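# Swap seized rollers in roller bed for good ones

## Task

Of the roller bed's four rollers, one or two are seized: if you try to spin one it only rocks slightly instead of turning. Each roller has a spring-loaded hexagonal axle; remove a roller by pushing its axle toward one bracket until the opposite end leaves its hole. Every seized roller must end up lying on the floor of the scrap tray, and a good roller must be fitted in each emptied slot with its axle centred like the other rollers and both axle ends seated in their holes. Every good roller that started in the bed must still be in the bed at the end.

## Robot and tools

Robot: two 6-joint arms, left_arm and right_arm, each with a parallel gripper. Joint order in every row and every per-arm list: waist (joint1), shoulder (joint2), elbow (joint3), wrist pitch (joint4), wrist yaw (joint5), wrist roll (joint6); the gripper value follows. Stated ranges in rad: waist -2.618 to 3.054, shoulder 0.000 to 3.142, elbow 0.000 to 3.142, wrist pitch -1.571 to 1.571, wrist yaw -1.571 to 1.571, wrist roll -2.094 to 2.094; true ends may differ by up to 0.059 rad.

Frames: the scene frame has its origin at table-top height halfway between the nominal bases, +x pointing out over the table, +z up, left_arm on the +y side (not tied to image left/right). Calibrated bases: left_arm at (+0.031, +0.291, 0) m, right_arm at (-0.027, -0.293, 0) m, both almost unrotated. Hand positions (metres), quaternions (wxyz), targets and wrist-camera poses are reported in each arm's own base frame; fixed cameras and the table use the scene frame. Reported hand pose may be off by a few cm, more when reaching far. Fingers point along the gripper's +z and open along its y; end_effector_position sits between the pads, under 1 cm behind the tips.

execute_actions(actions, cameras): actions is a list of actions; each action is a list of 1 to 15 rows, one row per 1/30 s step; a short action repeats its last row to fill 15 steps. Each row is one flat list of 14 numbers in [-1, 1] covering both arms: left_arm's 6 joint values and its opening, then right_arm's 6 and its opening. Joint values are offsets, not poses: they count from the Joint targets as they stood when that action began (not from the previous row), so sending the same offset in a later action moves further. Scale: 1.0 = 2.224 rad for waist, shoulder, elbow and 8.485 rad for the three wrist joints. Opening is absolute: +1 fully open (about 87 mm between pads), +0.5 about 69 mm, 0 about 43 mm, -0.5 about 18 mm, -1 shut. Send 0 offsets to an arm to hold it; to leave a gripper alone, resend its current opening (0 is a real command). An action pushing a joint more than 0.059 rad outside its range is refused for both arms. cameras: list of names, ["all"], or []; by default images come only with an empty actions list.

move(target, speed, blend, opening_speed, blocking, cameras): target is one 14-number row (same layout as above) or a list of up to 15 rows; every row's joint values are offsets from the Joint targets at call time, not from the previous row; openings absolute. All joints move together, so grippers travel on curves, with no collision avoidance. speed: top rad/s of the joint with farthest to go, 0.01 to 12.57, default 0.5, one number or one per target. blend: rad by which corners of a list are rounded; 0 stops at each. opening_speed: rate of the opening command per second on the -1..+1 scale, at least 0.2. blocking=false returns after about 0.5 s while motion continues. The result adds a move: line (done, off_target, moving, held, fault; limits=held if steps were withheld). done or off_target says nothing about contact.

wait(seconds 0 to 10, cameras): lets time pass holding the last command. stop(cameras): brakes a running move. zoom_image(camera, region): camera is cam_head_left, cam_head_right, cam_left_wrist or cam_right_wrist (all 672x504); region [x0, y0, x1, y1] pixels from the top-left, at most 504 wide and high, only on the newest images. read_manual(section) gives licence text only. finished_scene(scene): pass the current scene's number; irreversible, do it only once the rollers are correctly placed and stay so without the robot.

Results: Joint positions and Joint velocities per arm (rad, rad/s, gripper last on 0 closed to 1 open); 'within noise' means still. Joint targets are the base for the next offsets. grip_measured shows each gripper on the command scale; to hold a part, command about 0.04 below the reading at first contact. Joint torques include the arm's weight; first three wrap at ±28 N m. 'joint sent to its limit' means a joint was clipped at its end. 'joint command not followed' means the clearance check altered targets. Each step's targets stay within 0.339 rad (big joints) or 2.2 rad (wrist) of measured angles, and a target more than 200 mm of hand travel away is scaled back, so large offsets may need several actions. MOTOR HOT warns of heat; OVER-TEMPERATURE FAULT folds that arm until it cools.

Avoid: dropping rollers or releasing them while moving, fast impacts with the bed, tray, table or stand, hard presses, the two arms touching or a gripper closing on the other's fingers, strain on the wrist camera cables, anything falling or being left off the table, long pushes toward unreachable poses or holding loads stretched out (heating), and anything causing an arm stop. Objects may be nudged briefly by disturbances; recheck with cameras. Joint play and friction can leave small turns unrealised.

Each tool is called as name([rows], argument=value, ...), one row to a line, values as JSON.

## Session

execute_actions(actions=[])

Scene clock: 0.00 s.
left_arm: end_effector_position=(+0.2758, -0.0100, +0.0866) grip_measured=+1.000 end_effector_quat_wxyz=(+0.401, -0.064, +0.910, +0.082) | right_arm: end_effector_position=(+0.2674, -0.0170, +0.1367) grip_measured=+1.000 end_effector_quat_wxyz=(+0.554, +0.227, +0.784, +0.163)
Joint positions: left_arm=[-0.237 1.029 0.578 -0.343 -0.372 -0.223 1] | right_arm=[-0.338 0.578 0.324 -0.104 -0.322 0.449 1]
Joint velocities: within noise
Joint torques (N m): no reading
Heat: left arm: 39 °C; right arm: 38 °C.
Joint targets: left_arm=[-0.232 1.022 0.592 -0.333 -0.376 -0.227] | right_arm=[-0.334 0.581 0.347 -0.080 -0.325 0.443]
Tool commands: left_gripper/opening=+1.0 right_gripper/opening=+1.0

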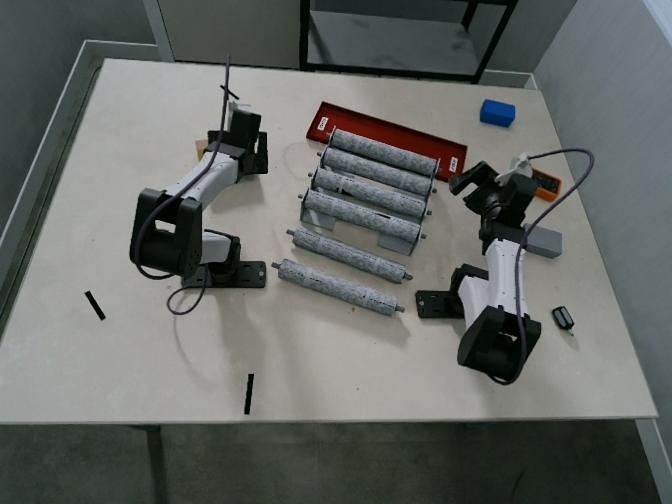

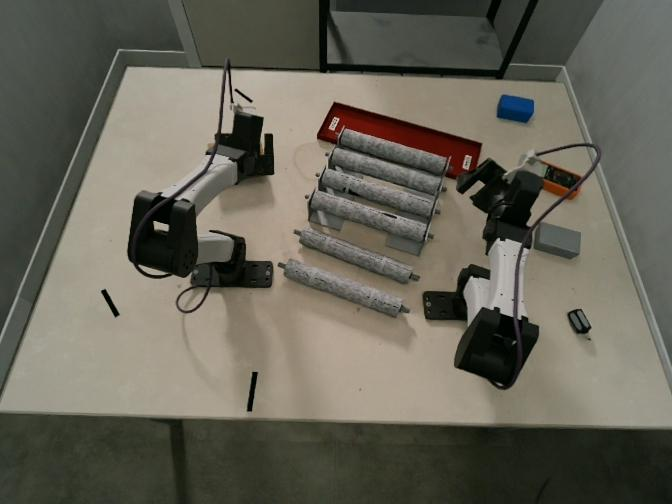

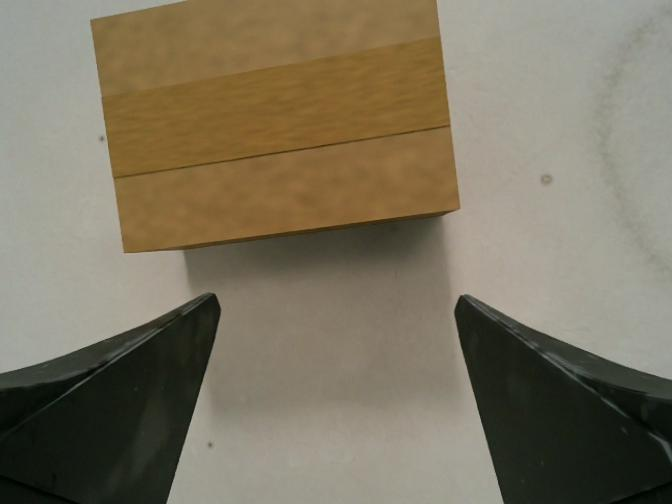

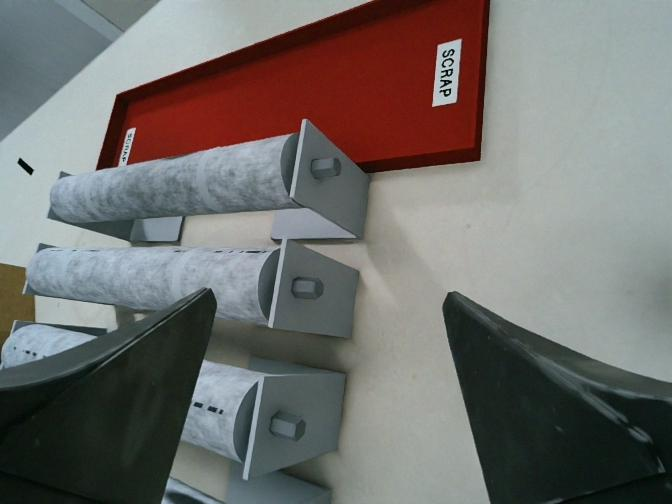

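zoom_image(camera="cam_head_left", region=[240, 80, 500, 330])

zoom_image(camera="cam_head_right", region=[250, 80, 510, 330])

zoom_image(camera="cam_right_wrist", region=[0, 80, 400, 504])

Scaled by 1.938.

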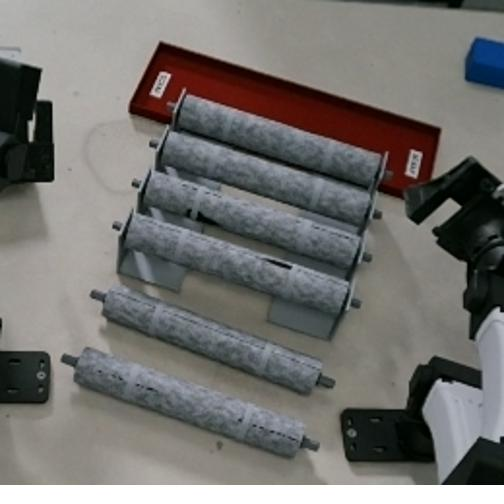

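Scaled by 1.938.

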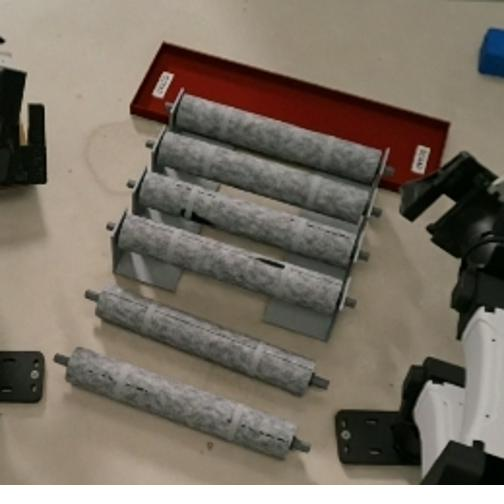

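Scaled by 1.189.

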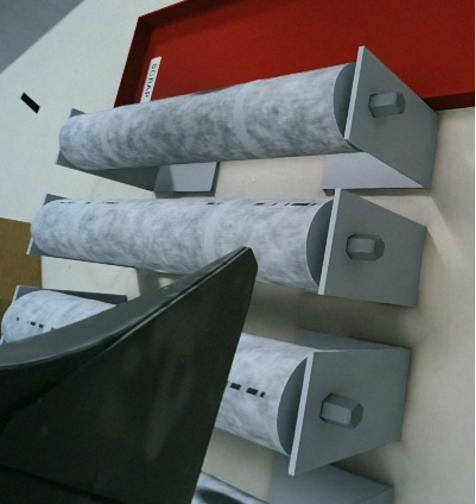

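move([
  [0,0,0,0,0,0,1, 0,0.264,0.3386,-0.0653,0.0383,-0.0522,1],
  [0,0,0,0,0,0,1, 0.3525,0.264,0.3386,-0.0653,0.0383,-0.0522,1],
], speed=0.9, blend=0.2, cameras=["all"])

Scene clock: 138.70 s.
left_arm: end_effector_position=(+0.2758, -0.0100, +0.0866) grip_measured=+1.000 end_effector_quat_wxyz=(+0.401, -0.064, +0.910, +0.082) | right_arm: end_effector_position=(+0.2904, +0.1438, +0.1908) grip_measured=+1.000 end_effector_quat_wxyz=(+0.395, -0.202, +0.890, +0.100)
Joint positions: left_arm=[-0.237 1.029 0.578 -0.343 -0.372 -0.223 1] | right_arm=[0.45 1.166 1.054 -0.619 -0.015 0.01 1]
Joint torques (N m): left_arm=[-0.03 -2.84 7.36 2.22 -0.19 0.02] | right_arm=[0.09 -2 10.95 1.66 0.23 -0.1]
Heat: left arm: 44 °C; right arm: 45 °C.
Joint targets: left_arm=[-0.232 1.022 0.592 -0.333 -0.376 -0.227] | right_arm=[0.450 1.168 1.101 -0.634 0.000 0.000]
move: off_target (right_arm); right_arm: the elbow is farthest, 0.046 rad from its target

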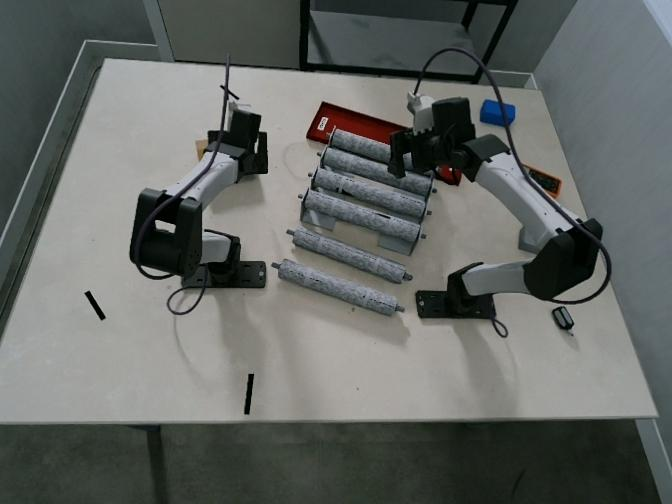

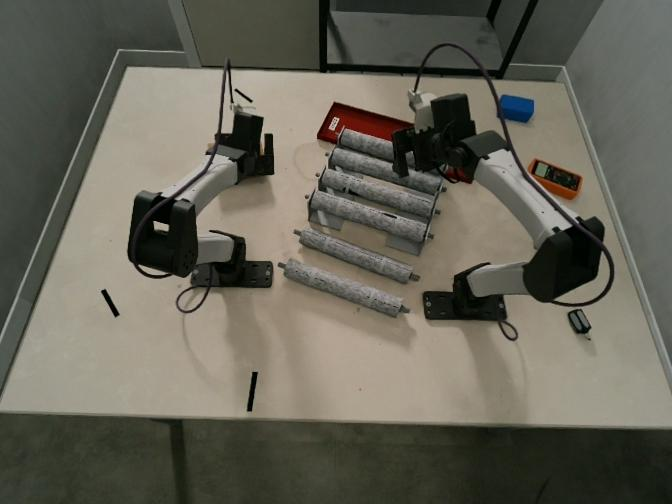

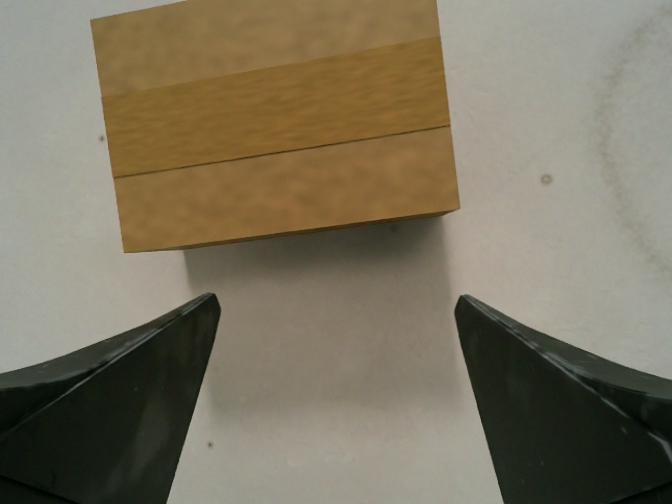

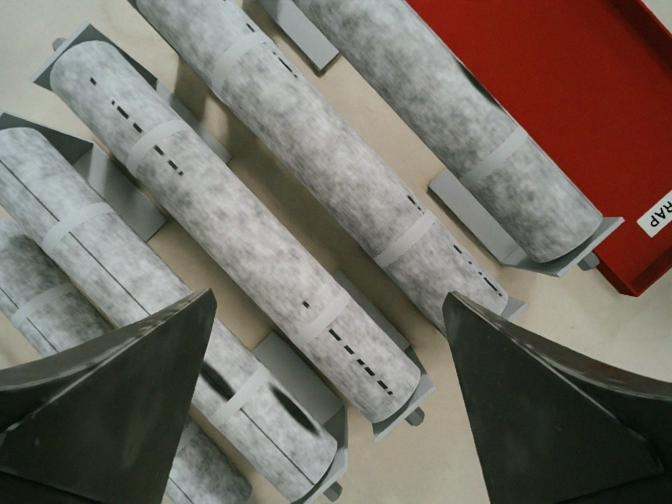

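zoom_image(camera="cam_right_wrist", region=[220, 180, 672, 504])

zoom_image(camera="cam_right_wrist", region=[0, 0, 350, 300])

Scaled by 1.115.

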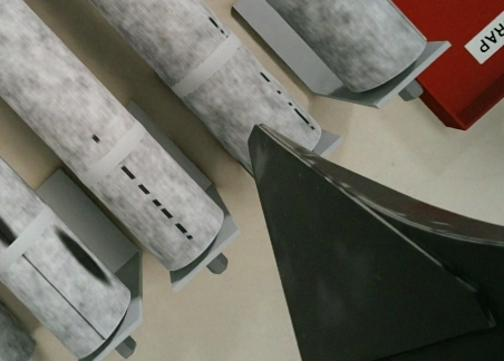

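Scaled by 1.440.

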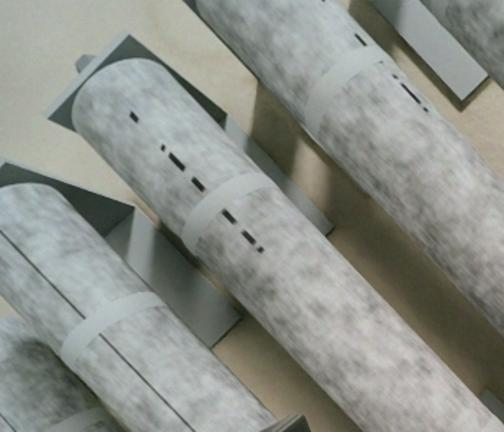

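move(target=[0,0,0,0,0,0,1, 0.0526,0.2765,0.2136,-0.0860,0,-0.0779,-1], speed=0.7, opening_speed=2, cameras=["cam_right_wrist","cam_head_left"])

Scene clock: 320.07 s.
left_arm: end_effector_position=(+0.2758, -0.0100, +0.0866) grip_measured=+1.000 end_effector_quat_wxyz=(+0.401, -0.064, +0.910, +0.082) | right_arm: end_effector_position=(+0.2550, +0.1356, +0.1206) grip_measured=-0.975 end_effector_quat_wxyz=(-0.012, -0.567, +0.823, +0.007)
Joint positions: left_arm=[-0.237 1.029 0.578 -0.343 -0.372 -0.223 1] | right_arm=[0.567 1.782 1.534 -1.348 -0.014 -0.64 0.012]
Joint torques (N m): left_arm=[-0.03 -2.84 7.34 2.21 -0.19 0.01] | right_arm=[0.2 -5.38 9.16 0.15 0.18 -0.14]
Heat: left arm: 45 °C; right arm: 51 °C.
Joint targets: left_arm=[-0.232 1.022 0.592 -0.333 -0.376 -0.227] | right_arm=[0.567 1.783 1.576 -1.364 0.000 -0.661]
move: off_target (right_arm); right_arm: the elbow is farthest, 0.042 rad from its target
Images, in order (width x height): cam_head_left 672x504, cam_right_wrist 672x504.

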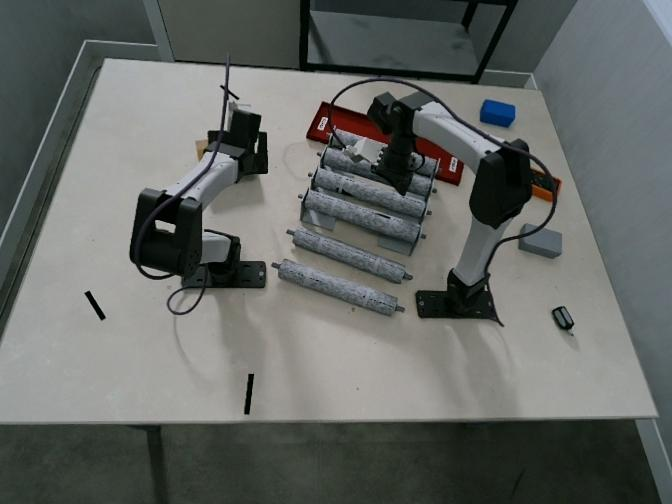

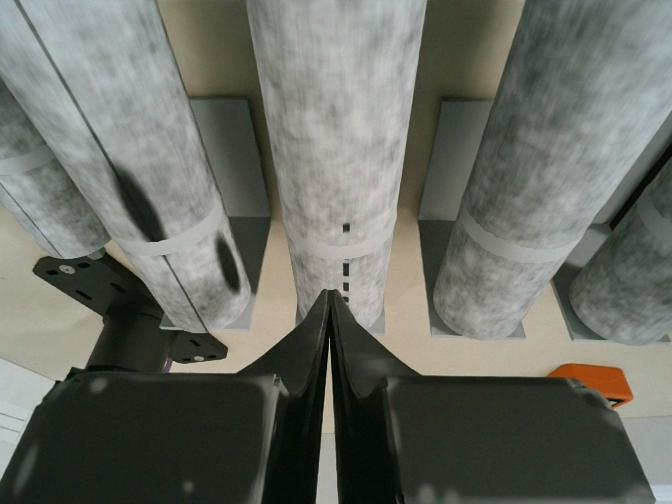

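move(target=[0,0,0,0,0,0,1, -0.0007,-0.0049,-0.0504,0.0151,0,0,-1], speed=0.3, cameras=["cam_right_wrist"])

Scene clock: 343.73 s.
left_arm: end_effector_position=(+0.2758, -0.0100, +0.0866) grip_measured=+1.000 end_effector_quat_wxyz=(+0.401, -0.064, +0.910, +0.082) | right_arm: end_effector_position=(+0.2527, +0.1338, +0.1052) grip_measured=-0.975 end_effector_quat_wxyz=(-0.017, -0.568, +0.823, +0.007)
Joint positions: left_arm=[-0.237 1.029 0.578 -0.343 -0.372 -0.223 1] | right_arm=[0.567 1.782 1.471 -1.294 -0.012 -0.641 0.012]
Joint torques (N m): left_arm=[-0.05 -2.85 7.35 2.21 -0.19 0.01] | right_arm=[0.02 -6.26 4.81 0.95 0.15 -0.1]
Heat: left arm: 45 °C; right arm: 49 °C.
Joint targets: left_arm=[-0.232 1.022 0.592 -0.333 -0.376 -0.227] | right_arm=[0.565 1.772 1.464 -1.235 0.000 -0.661]
move: off_target (right_arm); right_arm: the wrist pitch is farthest, 0.058 rad from its target
Images, in order (width x height): cam_right_wrist 672x504.

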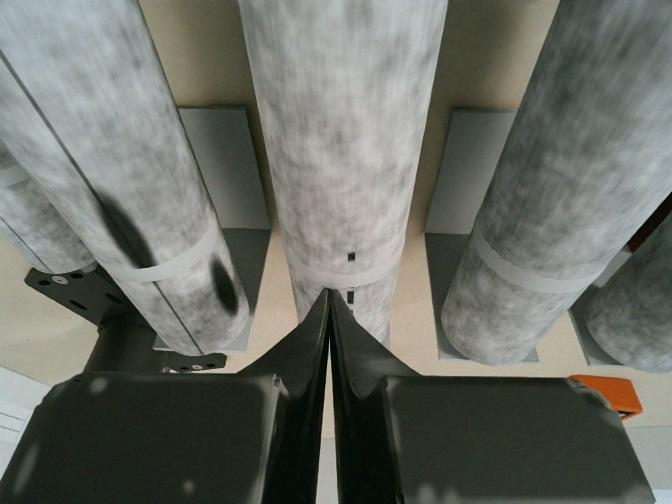

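move([
  [0,0,0,0,0,0,1, 0,-0.0009,0.0076,-0.0025,0,0,-1],
  [0,0,0,0,0,0,1, -0.0169,0.0166,0.0292,-0.0035,0,-0.0044,-1],
], speed=0.1, cameras=["cam_right_wrist"])

Scene clock: 369.20 s.
left_arm: end_effector_position=(+0.2758, -0.0100, +0.0866) grip_measured=+1.000 end_effector_quat_wxyz=(+0.401, -0.064, +0.910, +0.082) | right_arm: end_effector_position=(+0.2637, +0.1267, +0.1051) grip_measured=-0.975 end_effector_quat_wxyz=(-0.014, -0.567, +0.823, +0.007)
Joint positions: left_arm=[-0.237 1.029 0.578 -0.343 -0.372 -0.223 1] | right_arm=[0.53 1.799 1.492 -1.294 -0.012 -0.677 0.012]
Joint torques (N m): left_arm=[-0.02 -2.85 7.35 2.21 -0.18 0.01] | right_arm=[-0.72 -4.77 8.73 0.62 0.15 -0.1]
Heat: left arm: 45 °C; right arm: 47 °C.
Joint targets: left_arm=[-0.232 1.022 0.592 -0.333 -0.376 -0.227] | right_arm=[0.528 1.809 1.528 -1.265 0.000 -0.698]
move: off_target (right_arm); right_arm: the elbow is farthest, 0.036 rad from its target
Images, in order (width x height): cam_right_wrist 672x504.

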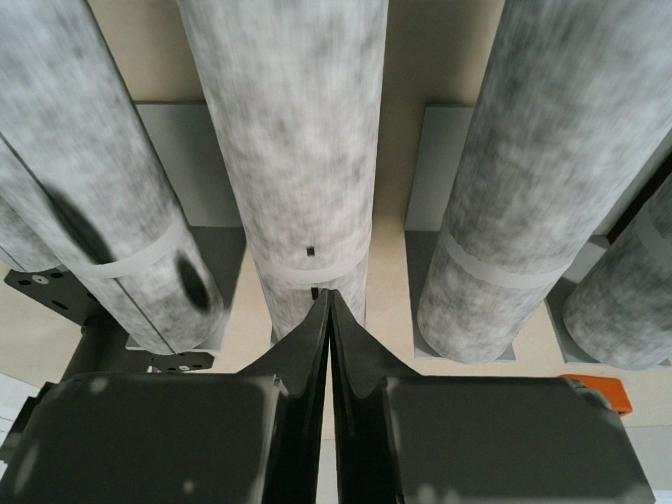

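move([
  [0,0,0,0,0,0,1, 0,0.0013,-0.0076,0.0023,0,0,-1],
  [0,0,0,0,0,0,1, 0.0169,-0.0166,-0.0288,0.0035,0,0.0044,-1],
], speed=0.1, cameras=["cam_right_wrist"])

Scene clock: 392.03 s.
left_arm: end_effector_position=(+0.2758, -0.0100, +0.0866) grip_measured=+1.000 end_effector_quat_wxyz=(+0.401, -0.064, +0.910, +0.082) | right_arm: end_effector_position=(+0.2658, +0.1288, +0.1040) grip_measured=-0.975 end_effector_quat_wxyz=(-0.009, -0.579, +0.815, -0.007)
Joint positions: left_arm=[-0.237 1.029 0.578 -0.343 -0.372 -0.223 1] | right_arm=[0.55 1.796 1.483 -1.276 0.015 -0.686 0.012]
Joint torques (N m): left_arm=[-0.02 -2.85 7.34 2.21 -0.18 0.01] | right_arm=[0.72 -7.46 3.85 0.78 -0.07 0.25]
Heat: left arm: 45 °C; right arm: 48 °C.
Joint targets: left_arm=[-0.232 1.022 0.592 -0.333 -0.376 -0.227] | right_arm=[0.565 1.772 1.464 -1.235 0.000 -0.661]
move: off_target (right_arm); right_arm: the wrist pitch is farthest, 0.040 rad from its target
Images, in order (width x height): cam_right_wrist 672x504.

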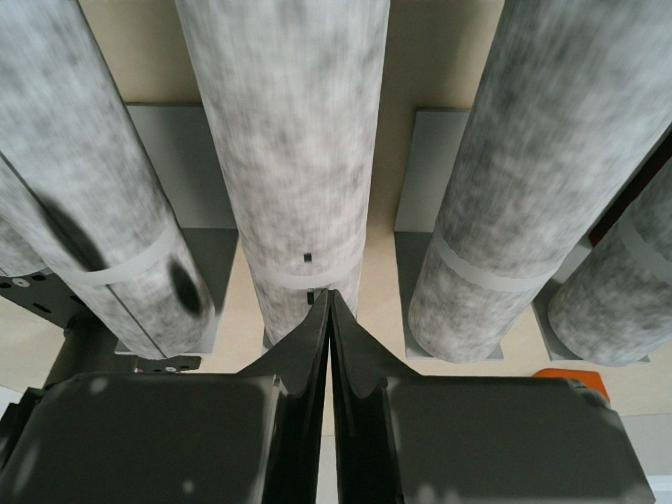

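move([
  [0,0,0,0,0,0,1, 0,-0.005,0.03,-0.0092,0,0,-1],
  [0,0,0,0,0,0,1, -0.0641,0.0701,0.1434,-0.0194,0,-0.0187,-1],
  [0,0,0,0,0,0,1, -0.0641,0.0692,0.1000,-0.0083,0,-0.0187,-1],
], speed=[0.3,0.4,0.15], cameras=["cam_right_wrist"])

Scene clock: 428.53 s.
left_arm: end_effector_position=(+0.2758, -0.0100, +0.0866) grip_measured=+1.000 end_effector_quat_wxyz=(+0.401, -0.064, +0.910, +0.082) | right_arm: end_effector_position=(+0.3176, +0.1065, +0.1142) grip_measured=-0.975 end_effector_quat_wxyz=(-0.003, -0.573, +0.819, -0.007)
Joint positions: left_arm=[-0.237 1.029 0.578 -0.343 -0.372 -0.223 1] | right_arm=[0.421 1.922 1.689 -1.34 0.015 -0.799 0.012]
Joint torques (N m): left_arm=[-0.03 -2.84 7.35 2.21 -0.19 0.01] | right_arm=[-0.29 -6.01 5.46 0.74 -0.1 -0.1]
Heat: left arm: 46 °C; right arm: 45 °C.
Joint targets: left_arm=[-0.232 1.022 0.592 -0.333 -0.376 -0.227] | right_arm=[0.423 1.926 1.687 -1.306 0.000 -0.820]
move: done
Images, in order (width x height): cam_right_wrist 672x504.

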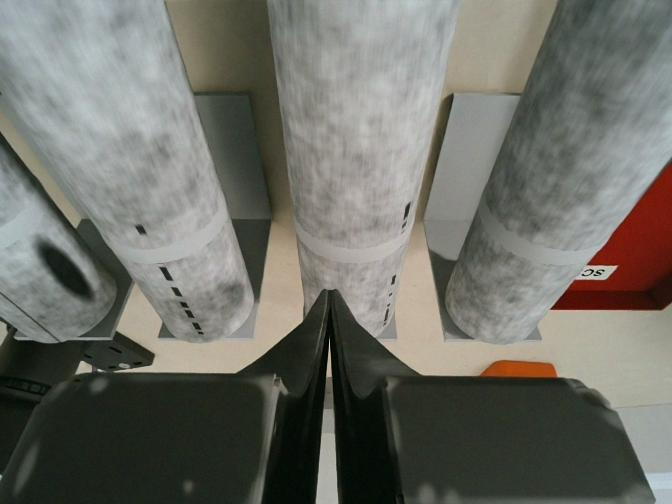

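move(target=[0,0,0,0,0,0,1, 0,0.0002,-0.009,0.0024,0,0,-1], speed=0.1, cameras=["cam_right_wrist"])

Scene clock: 434.57 s.
left_arm: end_effector_position=(+0.2758, -0.0100, +0.0866) grip_measured=+1.000 end_effector_quat_wxyz=(+0.401, -0.064, +0.910, +0.082) | right_arm: end_effector_position=(+0.3180, +0.1067, +0.1091) grip_measured=-0.975 end_effector_quat_wxyz=(-0.002, -0.573, +0.819, -0.008)
Joint positions: left_arm=[-0.237 1.029 0.578 -0.343 -0.372 -0.223 1] | right_arm=[0.421 1.922 1.669 -1.318 0.015 -0.799 0.012]
Joint torques (N m): left_arm=[-0.02 -2.86 7.36 2.21 -0.18 0.01] | right_arm=[-0.29 -5.93 5.39 0.78 -0.1 -0.1]
Heat: left arm: 46 °C; right arm: 44 °C.
Joint targets: left_arm=[-0.232 1.022 0.592 -0.333 -0.376 -0.227] | right_arm=[0.423 1.927 1.667 -1.286 0.000 -0.820]
move: done
Images, in order (width x height): cam_right_wrist 672x504.

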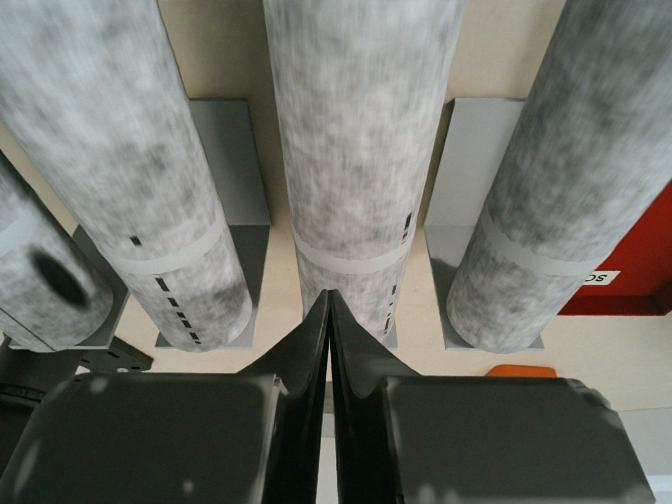

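move(target=[0,0,0,0,0,0,1, 0,0.0003,-0.009,0.0024,0,0,-1], speed=0.1, cameras=["cam_right_wrist"])

Scene clock: 441.40 s.
left_arm: end_effector_position=(+0.2758, -0.0100, +0.0866) grip_measured=+1.000 end_effector_quat_wxyz=(+0.401, -0.064, +0.910, +0.082) | right_arm: end_effector_position=(+0.3163, +0.1065, +0.1051) grip_measured=-0.975 end_effector_quat_wxyz=(-0.005, -0.574, +0.819, -0.007)
Joint positions: left_arm=[-0.237 1.029 0.578 -0.343 -0.372 -0.223 1] | right_arm=[0.423 1.922 1.652 -1.308 0.015 -0.799 0.012]
Joint torques (N m): left_arm=[-0.02 -2.84 7.35 2.21 -0.19 0.02] | right_arm=[-0.29 -5.93 5.01 0.82 -0.09 -0.12]
Heat: left arm: 46 °C; right arm: 44 °C.
Joint targets: left_arm=[-0.232 1.022 0.592 -0.333 -0.376 -0.227] | right_arm=[0.423 1.927 1.647 -1.265 0.000 -0.820]
move: off_target (right_arm); right_arm: the wrist pitch is farthest, 0.042 rad from its target
Images, in order (width x height): cam_right_wrist 672x504.

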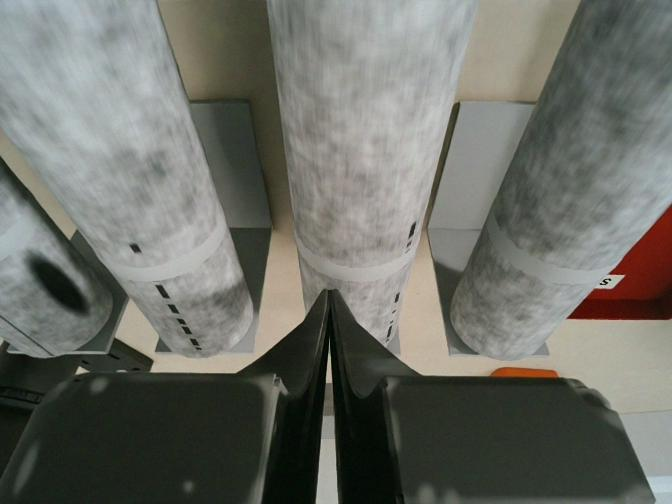

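move(target=[0,0,0,0,0,0,1, -0.0128,0.0196,0.0269,-0.0019,0,-0.0034,-1], speed=0.1, cameras=["cam_right_wrist"])

Scene clock: 452.87 s.
left_arm: end_effector_position=(+0.2758, -0.0100, +0.0866) grip_measured=+1.000 end_effector_quat_wxyz=(+0.401, -0.064, +0.910, +0.082) | right_arm: end_effector_position=(+0.3219, +0.1043, +0.1057) grip_measured=-0.975 end_effector_quat_wxyz=(-0.009, -0.579, +0.815, -0.004)
Joint positions: left_arm=[-0.237 1.029 0.578 -0.343 -0.372 -0.223 1] | right_arm=[0.41 1.946 1.687 -1.328 0.012 -0.824 0.012]
Joint torques (N m): left_arm=[-0.02 -2.86 7.35 2.22 -0.18 0.01] | right_arm=[-1.07 -4.63 7.17 0.86 -0.07 -0.13]
Heat: left arm: 46 °C; right arm: 43 °C.
Joint targets: left_arm=[-0.232 1.022 0.592 -0.333 -0.376 -0.227] | right_arm=[0.394 1.971 1.707 -1.281 0.000 -0.848]
move: off_target (right_arm); right_arm: the wrist pitch is farthest, 0.047 rad from its target
Images, in order (width x height): cam_right_wrist 672x504.

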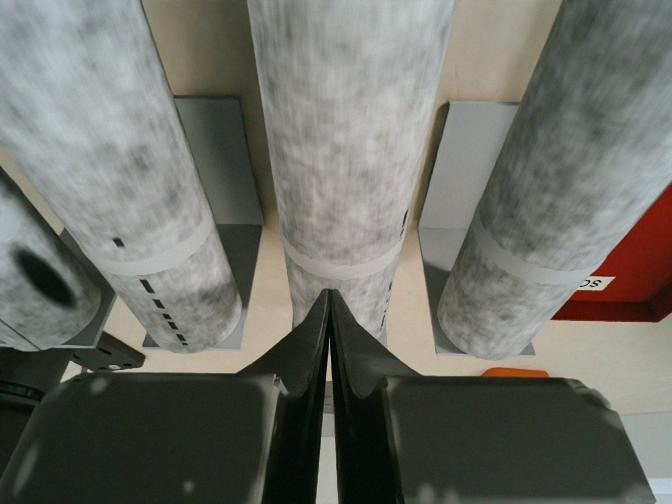

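zoom_image(camera="cam_right_wrist", region=[230, 180, 480, 370])

Scaled by 2.016.

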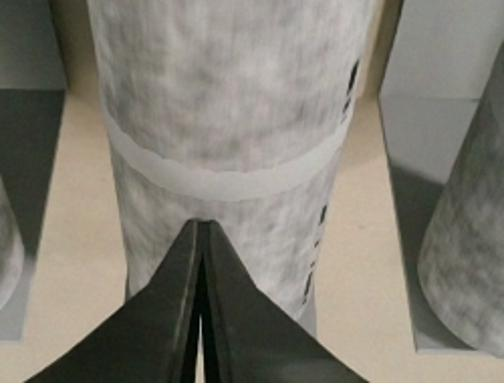

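move(target=[0,0,0,0,0,0,1, -0.0128,0.0196,0.0269,-0.0019,0,-0.0034,-1], speed=0.1, cameras=["cam_right_wrist"])

zoom_image(camera="cam_right_wrist", region=[230, 180, 480, 370])

Scene clock: 466.97 s.
left_arm: end_effector_position=(+0.2758, -0.0100, +0.0866) grip_measured=+1.000 end_effector_quat_wxyz=(+0.401, -0.064, +0.910, +0.082) | right_arm: end_effector_position=(+0.3468, +0.0952, +0.0961) grip_measured=-0.975 end_effector_quat_wxyz=(+0.001, -0.578, +0.816, -0.007)
Joint positions: left_arm=[-0.237 1.029 0.578 -0.343 -0.372 -0.223 1] | right_arm=[0.363 2.006 1.736 -1.295 0.012 -0.87 0.012]
Joint torques (N m): left_arm=[-0.02 -2.85 7.32 2.21 -0.19 0.01] | right_arm=[-0.29 -6.19 8.21 0.37 -0.07 -0.09]
Heat: left arm: 46 °C; right arm: 44 °C.
Joint targets: left_arm=[-0.232 1.022 0.592 -0.333 -0.376 -0.227] | right_arm=[0.366 2.014 1.766 -1.297 0.000 -0.877]
move: done
Images, in order (width x height): cam_right_wrist 672x504.

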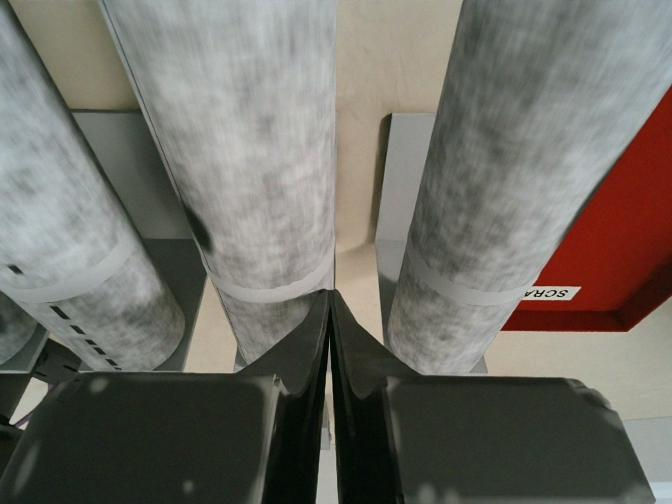

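Scaled by 2.016.

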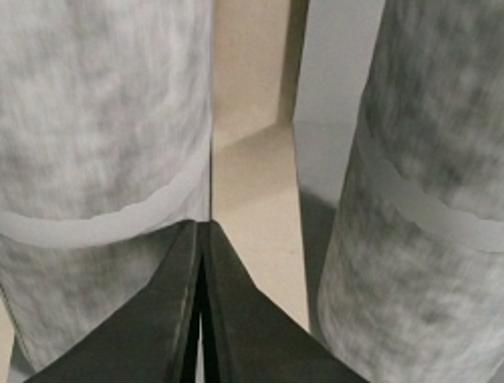

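move([
  [0,0,0,0,0,0,1, 0,0,0.0427,-0.0112,0,0,-1],
  [0,0,0,0,0,0,1, -0.0297,0.0612,0.1457,-0.02275,0,-0.0074,-1],
  [0,0,0,0,0,0,1, -0.0297,0.0553,0.0805,-0.0065,0,-0.0074,-1],
], speed=[0.3,0.4,0.12], cameras=["cam_right_wrist"])

Scene clock: 499.27 s.
left_arm: end_effector_position=(+0.2758, -0.0100, +0.0866) grip_measured=+1.000 end_effector_quat_wxyz=(+0.401, -0.064, +0.910, +0.082) | right_arm: end_effector_position=(+0.3759, +0.0817, +0.0982) grip_measured=-0.975 end_effector_quat_wxyz=(-0.015, -0.576, +0.818, -0.002)
Joint positions: left_arm=[-0.237 1.029 0.578 -0.343 -0.372 -0.223 1] | right_arm=[0.306 2.143 1.947 -1.401 0.012 -0.921 0.012]
Joint velocities: left_arm=[-0.012 -0.007 -0.002 0.051 -0.051 -0.154 0] | right_arm=[within noise]
Joint torques (N m): left_arm=[-0.03 -2.85 7.35 2.21 -0.19 0.01] | right_arm=[-0.31 -7.98 5.31 0.89 -0.03 -0.1]
Heat: left arm: 46 °C; right arm: 44 °C.
Joint targets: left_arm=[-0.232 1.022 0.592 -0.333 -0.376 -0.227] | right_arm=[0.300 2.137 1.946 -1.353 0.000 -0.940]
move: off_target (right_arm); right_arm: the wrist pitch is farthest, 0.049 rad from its target
Images, in order (width x height): cam_right_wrist 672x504.

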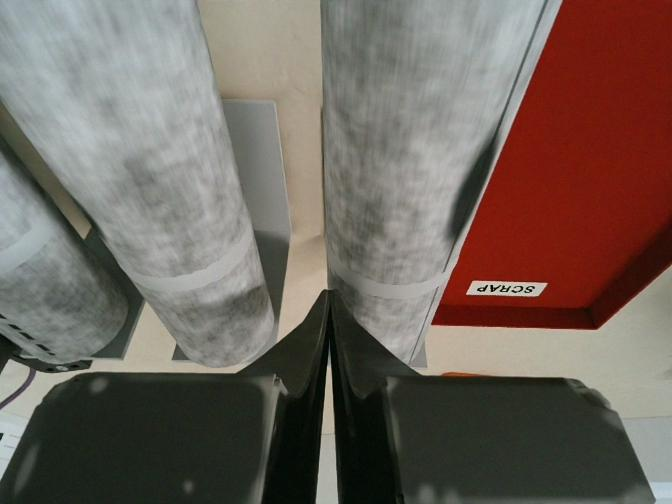

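move([
  [0,0,0,0,0,0,1, 0,0,0.0202,-0.0053,0,0,-1],
  [0,0,0,0,0,0,1, -0.0039,0.0130,0.058,-0.0120,0,-0.0009,-1],
  [0,0,0,0,0,0,1, -0.0039,0.0103,0.0175,-0.0015,0,-0.0009,-1],
], speed=[0.2,0.2,0.12], cameras=["cam_right_wrist"])

Scene clock: 520.20 s.
left_arm: end_effector_position=(+0.2758, -0.0100, +0.0866) grip_measured=+1.000 end_effector_quat_wxyz=(+0.401, -0.064, +0.910, +0.082) | right_arm: end_effector_position=(+0.3803, +0.0819, +0.1024) grip_measured=-0.975 end_effector_quat_wxyz=(-0.012, -0.577, +0.816, -0.002)
Joint positions: left_arm=[-0.237 1.029 0.578 -0.343 -0.372 -0.223 1] | right_arm=[0.303 2.158 1.988 -1.423 0.011 -0.928 0.012]
Joint torques (N m): left_arm=[-0.01 -2.84 7.35 2.21 -0.19 0.02] | right_arm=[-0.68 -7.58 5.18 0.93 -0.06 -0.11]
Heat: left arm: 46 °C; right arm: 44 °C.
Joint targets: left_arm=[-0.232 1.022 0.592 -0.333 -0.376 -0.227] | right_arm=[0.291 2.160 1.984 -1.365 0.000 -0.948]
move: off_target (right_arm); right_arm: the wrist pitch is farthest, 0.057 rad from its target
Images, in order (width x height): cam_right_wrist 672x504.

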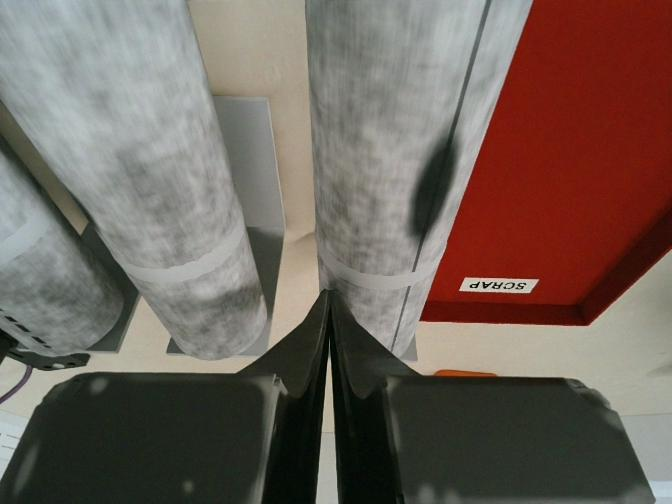

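move(target=[0,0,0,0,0,0,1, -0.0128,0.0364,0.0585,-0.0059,0,-0.0033,-1], speed=0.15, cameras=["cam_right_wrist"])

Scene clock: 529.77 s.
left_arm: end_effector_position=(+0.2758, -0.0100, +0.0866) grip_measured=+1.000 end_effector_quat_wxyz=(+0.401, -0.064, +0.910, +0.082) | right_arm: end_effector_position=(+0.3792, +0.0819, +0.0992) grip_measured=-0.975 end_effector_quat_wxyz=(-0.033, -0.572, +0.820, +0.022)
Joint positions: left_arm=[-0.237 1.029 0.578 -0.343 -0.372 -0.223 1] | right_arm=[0.289 2.221 2.072 -1.499 -0.021 -0.93 0.012]
Joint torques (N m): left_arm=[-0.01 -2.85 7.34 2.21 -0.19 0.01] | right_arm=[-1.84 -6.46 9.01 1.1 0.16 -0.35]
Heat: left arm: 46 °C; right arm: 44 °C.
Joint targets: left_arm=[-0.232 1.022 0.592 -0.333 -0.376 -0.227] | right_arm=[0.263 2.241 2.115 -1.415 0.000 -0.976]
move: off_target (right_arm); right_arm: the wrist pitch is farthest, 0.084 rad from its target
Images, in order (width x height): cam_right_wrist 672x504.

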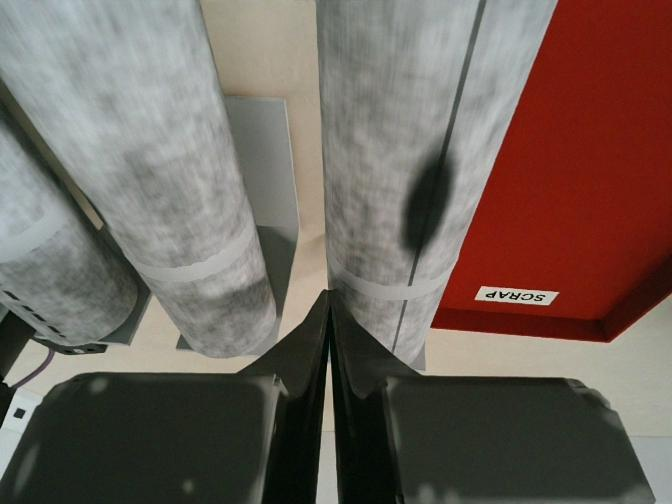

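move([
  [0,0,0,0,0,0,1, 0.0117,-0.0337,-0.0112,-0.0100,0,0.0031,-1],
  [0,0,0,0,0,0,1, 0.0077,-0.0171,0.0067,-0.0100,0,0.0021,-1],
  [0,0,0,0,0,0,1, 0.0077,-0.0223,-0.0355,0.0035,0,0.0021,-1],
], speed=[0.2,0.2,0.12], cameras=["cam_right_wrist"])

Scene clock: 560.03 s.
left_arm: end_effector_position=(+0.2758, -0.0100, +0.0866) grip_measured=+1.000 end_effector_quat_wxyz=(+0.401, -0.064, +0.910, +0.082) | right_arm: end_effector_position=(+0.3733, +0.0812, +0.0907) grip_measured=-0.975 end_effector_quat_wxyz=(-0.046, -0.574, +0.817, +0.028)
Joint positions: left_arm=[-0.237 1.029 0.578 -0.343 -0.372 -0.223 1] | right_arm=[0.291 2.221 2.034 -1.489 -0.024 -0.934 0.012]
Joint torques (N m): left_arm=[-0.05 -2.85 7.34 2.22 -0.18 0.01] | right_arm=[-0.65 -10.21 5.33 1.28 0.19 -0.15]
Heat: left arm: 46 °C; right arm: 45 °C.
Joint targets: left_arm=[-0.232 1.022 0.592 -0.333 -0.376 -0.227] | right_arm=[0.280 2.192 2.036 -1.386 0.000 -0.958]
move: off_target (right_arm); right_arm: the wrist pitch is farthest, 0.103 rad from its target
Images, in order (width x height): cam_right_wrist 672x504.

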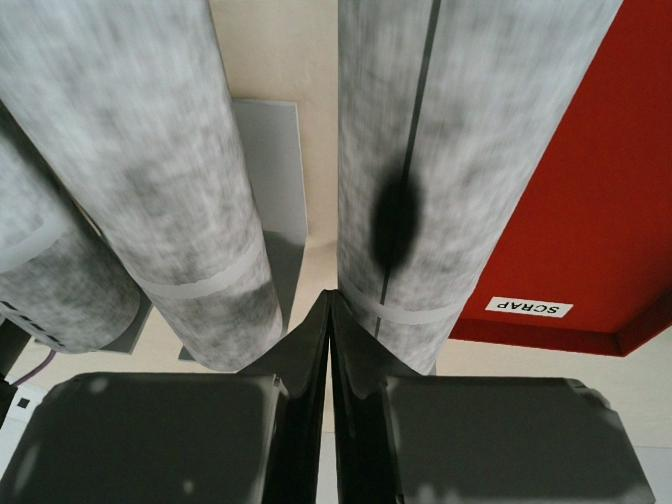

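move([
  [0,0,0,0,0,0,1, 0,-0.0324,0.0288,-0.0134,0,0,-1],
  [0,0,0,0,0,0,1, 0.1216,-0.1996,-0.1960,-0.0005,0,0.0310,-1],
  [0,0,0,0,0,0,1, 0.1216,-0.1987,-0.2783,0.0207,0,0.0310,-1],
], speed=[0.2,0.5,0.15], blend=[0.02,0.05,0], cameras=["cam_right_wrist"])

Scene clock: 579.00 s.
left_arm: end_effector_position=(+0.2758, -0.0100, +0.0866) grip_measured=+1.000 end_effector_quat_wxyz=(+0.401, -0.064, +0.910, +0.082) | right_arm: end_effector_position=(+0.2557, +0.1267, +0.1049) grip_measured=-0.975 end_effector_quat_wxyz=(-0.010, -0.588, +0.809, +0.002)
Joint positions: left_arm=[-0.237 1.029 0.578 -0.343 -0.372 -0.223 1] | right_arm=[0.553 1.759 1.443 -1.276 -0.003 -0.704 0.012]
Joint torques (N m): left_arm=[-0.05 -2.85 7.34 2.21 -0.19 0.01] | right_arm=[-0.08 -6.08 3.18 1.07 0.07 0.2]
Heat: left arm: 47 °C; right arm: 46 °C.
Joint targets: left_arm=[-0.232 1.022 0.592 -0.333 -0.376 -0.227] | right_arm=[0.550 1.750 1.417 -1.210 0.000 -0.695]
move: off_target (right_arm); right_arm: the wrist pitch is farthest, 0.065 rad from its target
Images, in order (width x height): cam_right_wrist 672x504.

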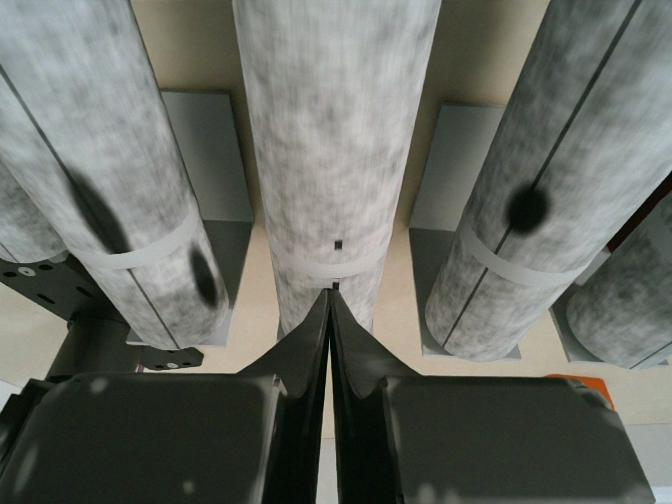

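move(target=[0,0,0,0,0,0,1, -0.0275,0.0268,0.0326,-0.0015,0,-0.0072,-1], speed=0.12, cameras=["cam_right_wrist"])

Scene clock: 588.27 s.
left_arm: end_effector_position=(+0.2758, -0.0100, +0.0866) grip_measured=+1.000 end_effector_quat_wxyz=(+0.401, -0.064, +0.910, +0.082) | right_arm: end_effector_position=(+0.2730, +0.1132, +0.0949) grip_measured=-0.975 end_effector_quat_wxyz=(-0.014, -0.574, +0.819, +0.002)
Joint positions: left_arm=[-0.237 1.029 0.578 -0.343 -0.372 -0.223 1] | right_arm=[0.487 1.805 1.459 -1.253 -0.001 -0.737 0.012]
Joint torques (N m): left_arm=[-0.02 -2.85 7.36 2.21 -0.19 0.01] | right_arm=[-0.36 -5.35 8.17 0.63 0.08 -0.11]
Heat: left arm: 47 °C; right arm: 44 °C.
Joint targets: left_arm=[-0.232 1.022 0.592 -0.333 -0.376 -0.227] | right_arm=[0.489 1.809 1.489 -1.223 0.000 -0.756]
move: done
Images, in order (width x height): cam_right_wrist 672x504.

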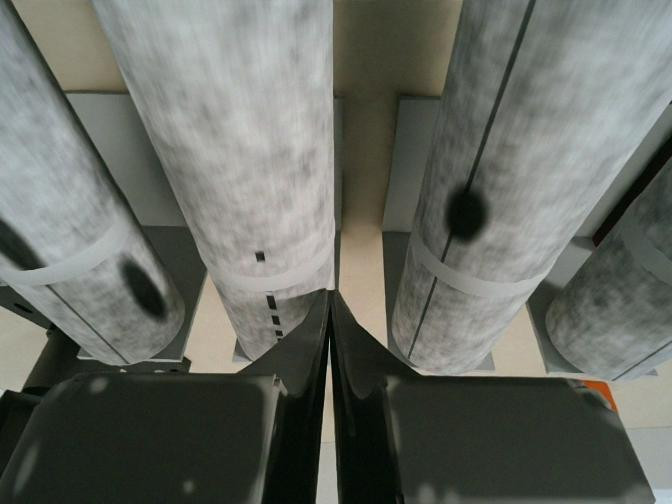

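move([
  [0,0,0,0,0,0,1, 0,0,0.045,-0.0118,0,0,-1],
  [0,0,0,0,0,0,1, 0.1173,-0.0953,-0.0355,-0.0156,0,0.0306,-1],
  [0,0,0,0,0,0,1, 0.1173,-0.0928,-0.1059,0.0039,0,0.0306,-1],
], speed=[0.3,0.5,0.15], blend=[0.02,0.05,0], cameras=["cam_right_wrist"])

move(target=[0,0,0,0,0,0,1, -0.0315,0.0171,0.0180,-0.0002,0,-0.0083,-1], speed=0.12, cameras=["cam_right_wrist"])

Scene clock: 609.83 s.
left_arm: end_effector_position=(+0.2758, -0.0100, +0.0866) grip_measured=+1.000 end_effector_quat_wxyz=(+0.401, -0.064, +0.910, +0.082) | right_arm: end_effector_position=(+0.1988, +0.1459, +0.0991) grip_measured=-0.976 end_effector_quat_wxyz=(-0.004, -0.588, +0.809, -0.018)
Joint positions: left_arm=[-0.237 1.029 0.578 -0.343 -0.372 -0.223 1] | right_arm=[0.742 1.624 1.265 -1.225 0.035 -0.516 0.012]
Joint torques (N m): left_arm=[-0.01 -2.84 7.35 2.21 -0.19 0.02] | right_arm=[0.13 -6.02 4.42 0.75 -0.22 0.2]
Heat: left arm: 47 °C; right arm: 45 °C.
Joint targets: left_arm=[-0.232 1.022 0.592 -0.333 -0.376 -0.227] | right_arm=[0.750 1.603 1.254 -1.190 0.000 -0.496]
move: done
Images, in order (width x height): cam_right_wrist 672x504.

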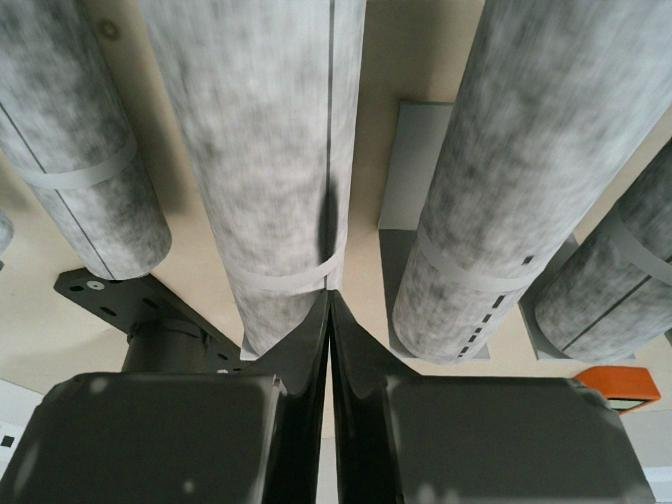

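Scene clock: 610.97 s.
left_arm: end_effector_position=(+0.2758, -0.0100, +0.0866) grip_measured=+1.000 end_effector_quat_wxyz=(+0.401, -0.064, +0.910, +0.082) | right_arm: end_effector_position=(+0.2078, +0.1348, +0.0959) grip_measured=-0.976 end_effector_quat_wxyz=(-0.010, -0.576, +0.818, -0.013)
Joint positions: left_arm=[-0.237 1.029 0.578 -0.343 -0.372 -0.223 1] | right_arm=[0.68 1.637 1.265 -1.222 0.025 -0.546 0.012]
Joint torques (N m): left_arm=[-0.03 -2.85 7.36 2.21 -0.18 0.01] | right_arm=[-0.57 -4.14 7.95 0.68 -0.18 -0.1]
Heat: left arm: 47 °C; right arm: 45 °C.
Joint targets: left_arm=[-0.232 1.022 0.592 -0.333 -0.376 -0.227] | right_arm=[0.680 1.641 1.294 -1.191 0.000 -0.567]
move: done
Images, in order (width x height): cam_right_wrist 672x504.

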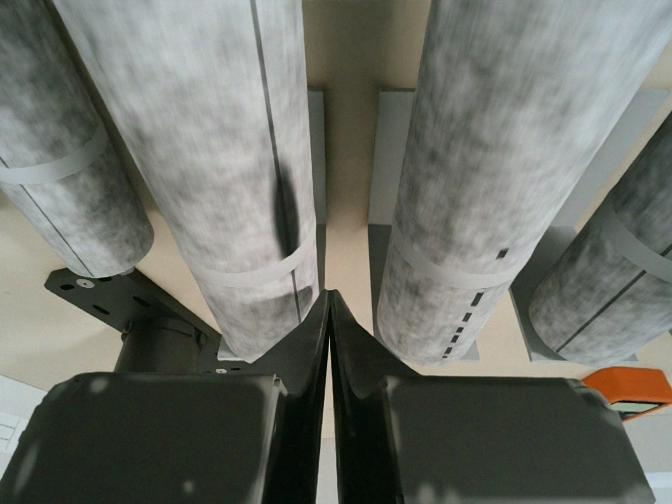

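move([
  [0,0,0,0,0,0,1, 0,0,0.045,-0.0118,0,0,-1],
  [0,0,0,0,0,0,1, 0.0489,-0.0285,0.0297,-0.0170,0,0.0130,-1],
  [0,0,0,0,0,0,1, 0.0489,-0.0261,-0.0272,0.0001,0,0.0130,-1],
], speed=[0.3,0.4,0.15], blend=[0.02,0.02,0], cameras=["cam_right_wrist"])

move(target=[0,0,0,0,0,0,1, -0.0371,0.0180,0.0189,-0.0002,0,-0.0097,-1], speed=0.12, cameras=["cam_right_wrist"])

Scene clock: 632.03 s.
left_arm: end_effector_position=(+0.2758, -0.0100, +0.0866) grip_measured=+1.000 end_effector_quat_wxyz=(+0.401, -0.064, +0.910, +0.082) | right_arm: end_effector_position=(+0.1809, +0.1497, +0.1042) grip_measured=-0.976 end_effector_quat_wxyz=(-0.012, -0.591, +0.807, -0.012)
Joint positions: left_arm=[-0.237 1.029 0.578 -0.343 -0.372 -0.223 1] | right_arm=[0.788 1.597 1.256 -1.259 0.02 -0.476 0.012]
Joint torques (N m): left_arm=[-0.01 -2.85 7.35 2.21 -0.19 0.01] | right_arm=[-0.16 -5.26 3.56 1.08 -0.13 0.19]
Heat: left arm: 47 °C; right arm: 44 °C.
Joint targets: left_arm=[-0.232 1.022 0.592 -0.333 -0.376 -0.227] | right_arm=[0.789 1.583 1.233 -1.190 0.000 -0.456]
move: off_target (right_arm); right_arm: the wrist pitch is farthest, 0.069 rad from its target
Images, in order (width x height): cam_right_wrist 672x504.

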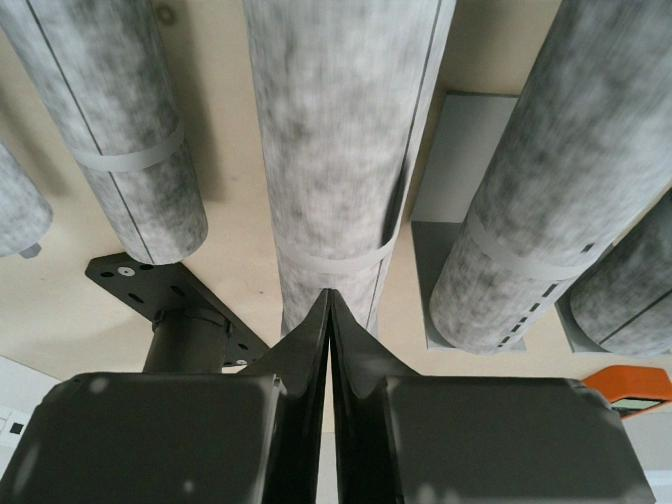

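Scene clock: 633.23 s.
left_arm: end_effector_position=(+0.2758, -0.0100, +0.0866) grip_measured=+1.000 end_effector_quat_wxyz=(+0.401, -0.064, +0.910, +0.082) | right_arm: end_effector_position=(+0.2001, +0.1395, +0.0981) grip_measured=-0.976 end_effector_quat_wxyz=(-0.007, -0.576, +0.818, -0.011)
Joint positions: left_arm=[-0.237 1.029 0.578 -0.343 -0.372 -0.223 1] | right_arm=[0.708 1.618 1.256 -1.225 0.02 -0.519 0.012]
Joint torques (N m): left_arm=[-0.02 -2.86 7.34 2.22 -0.19 0.01] | right_arm=[-0.64 -4.01 7.24 0.72 -0.11 -0.07]
Heat: left arm: 47 °C; right arm: 44 °C.
Joint targets: left_arm=[-0.232 1.022 0.592 -0.333 -0.376 -0.227] | right_arm=[0.706 1.623 1.275 -1.192 0.000 -0.539]
move: done
Images, in order (width x height): cam_right_wrist 672x504.

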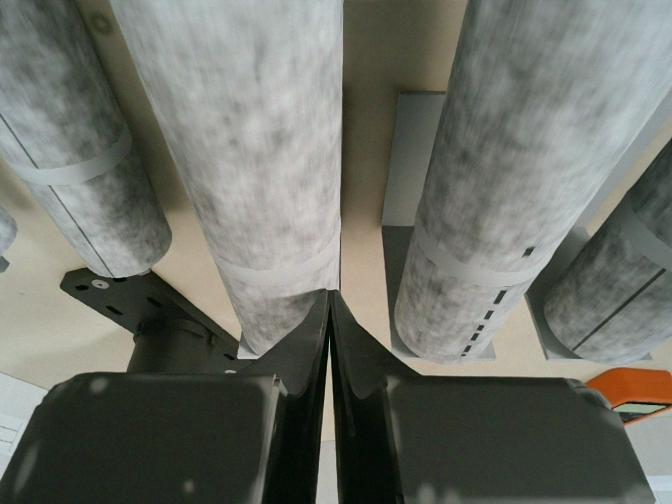

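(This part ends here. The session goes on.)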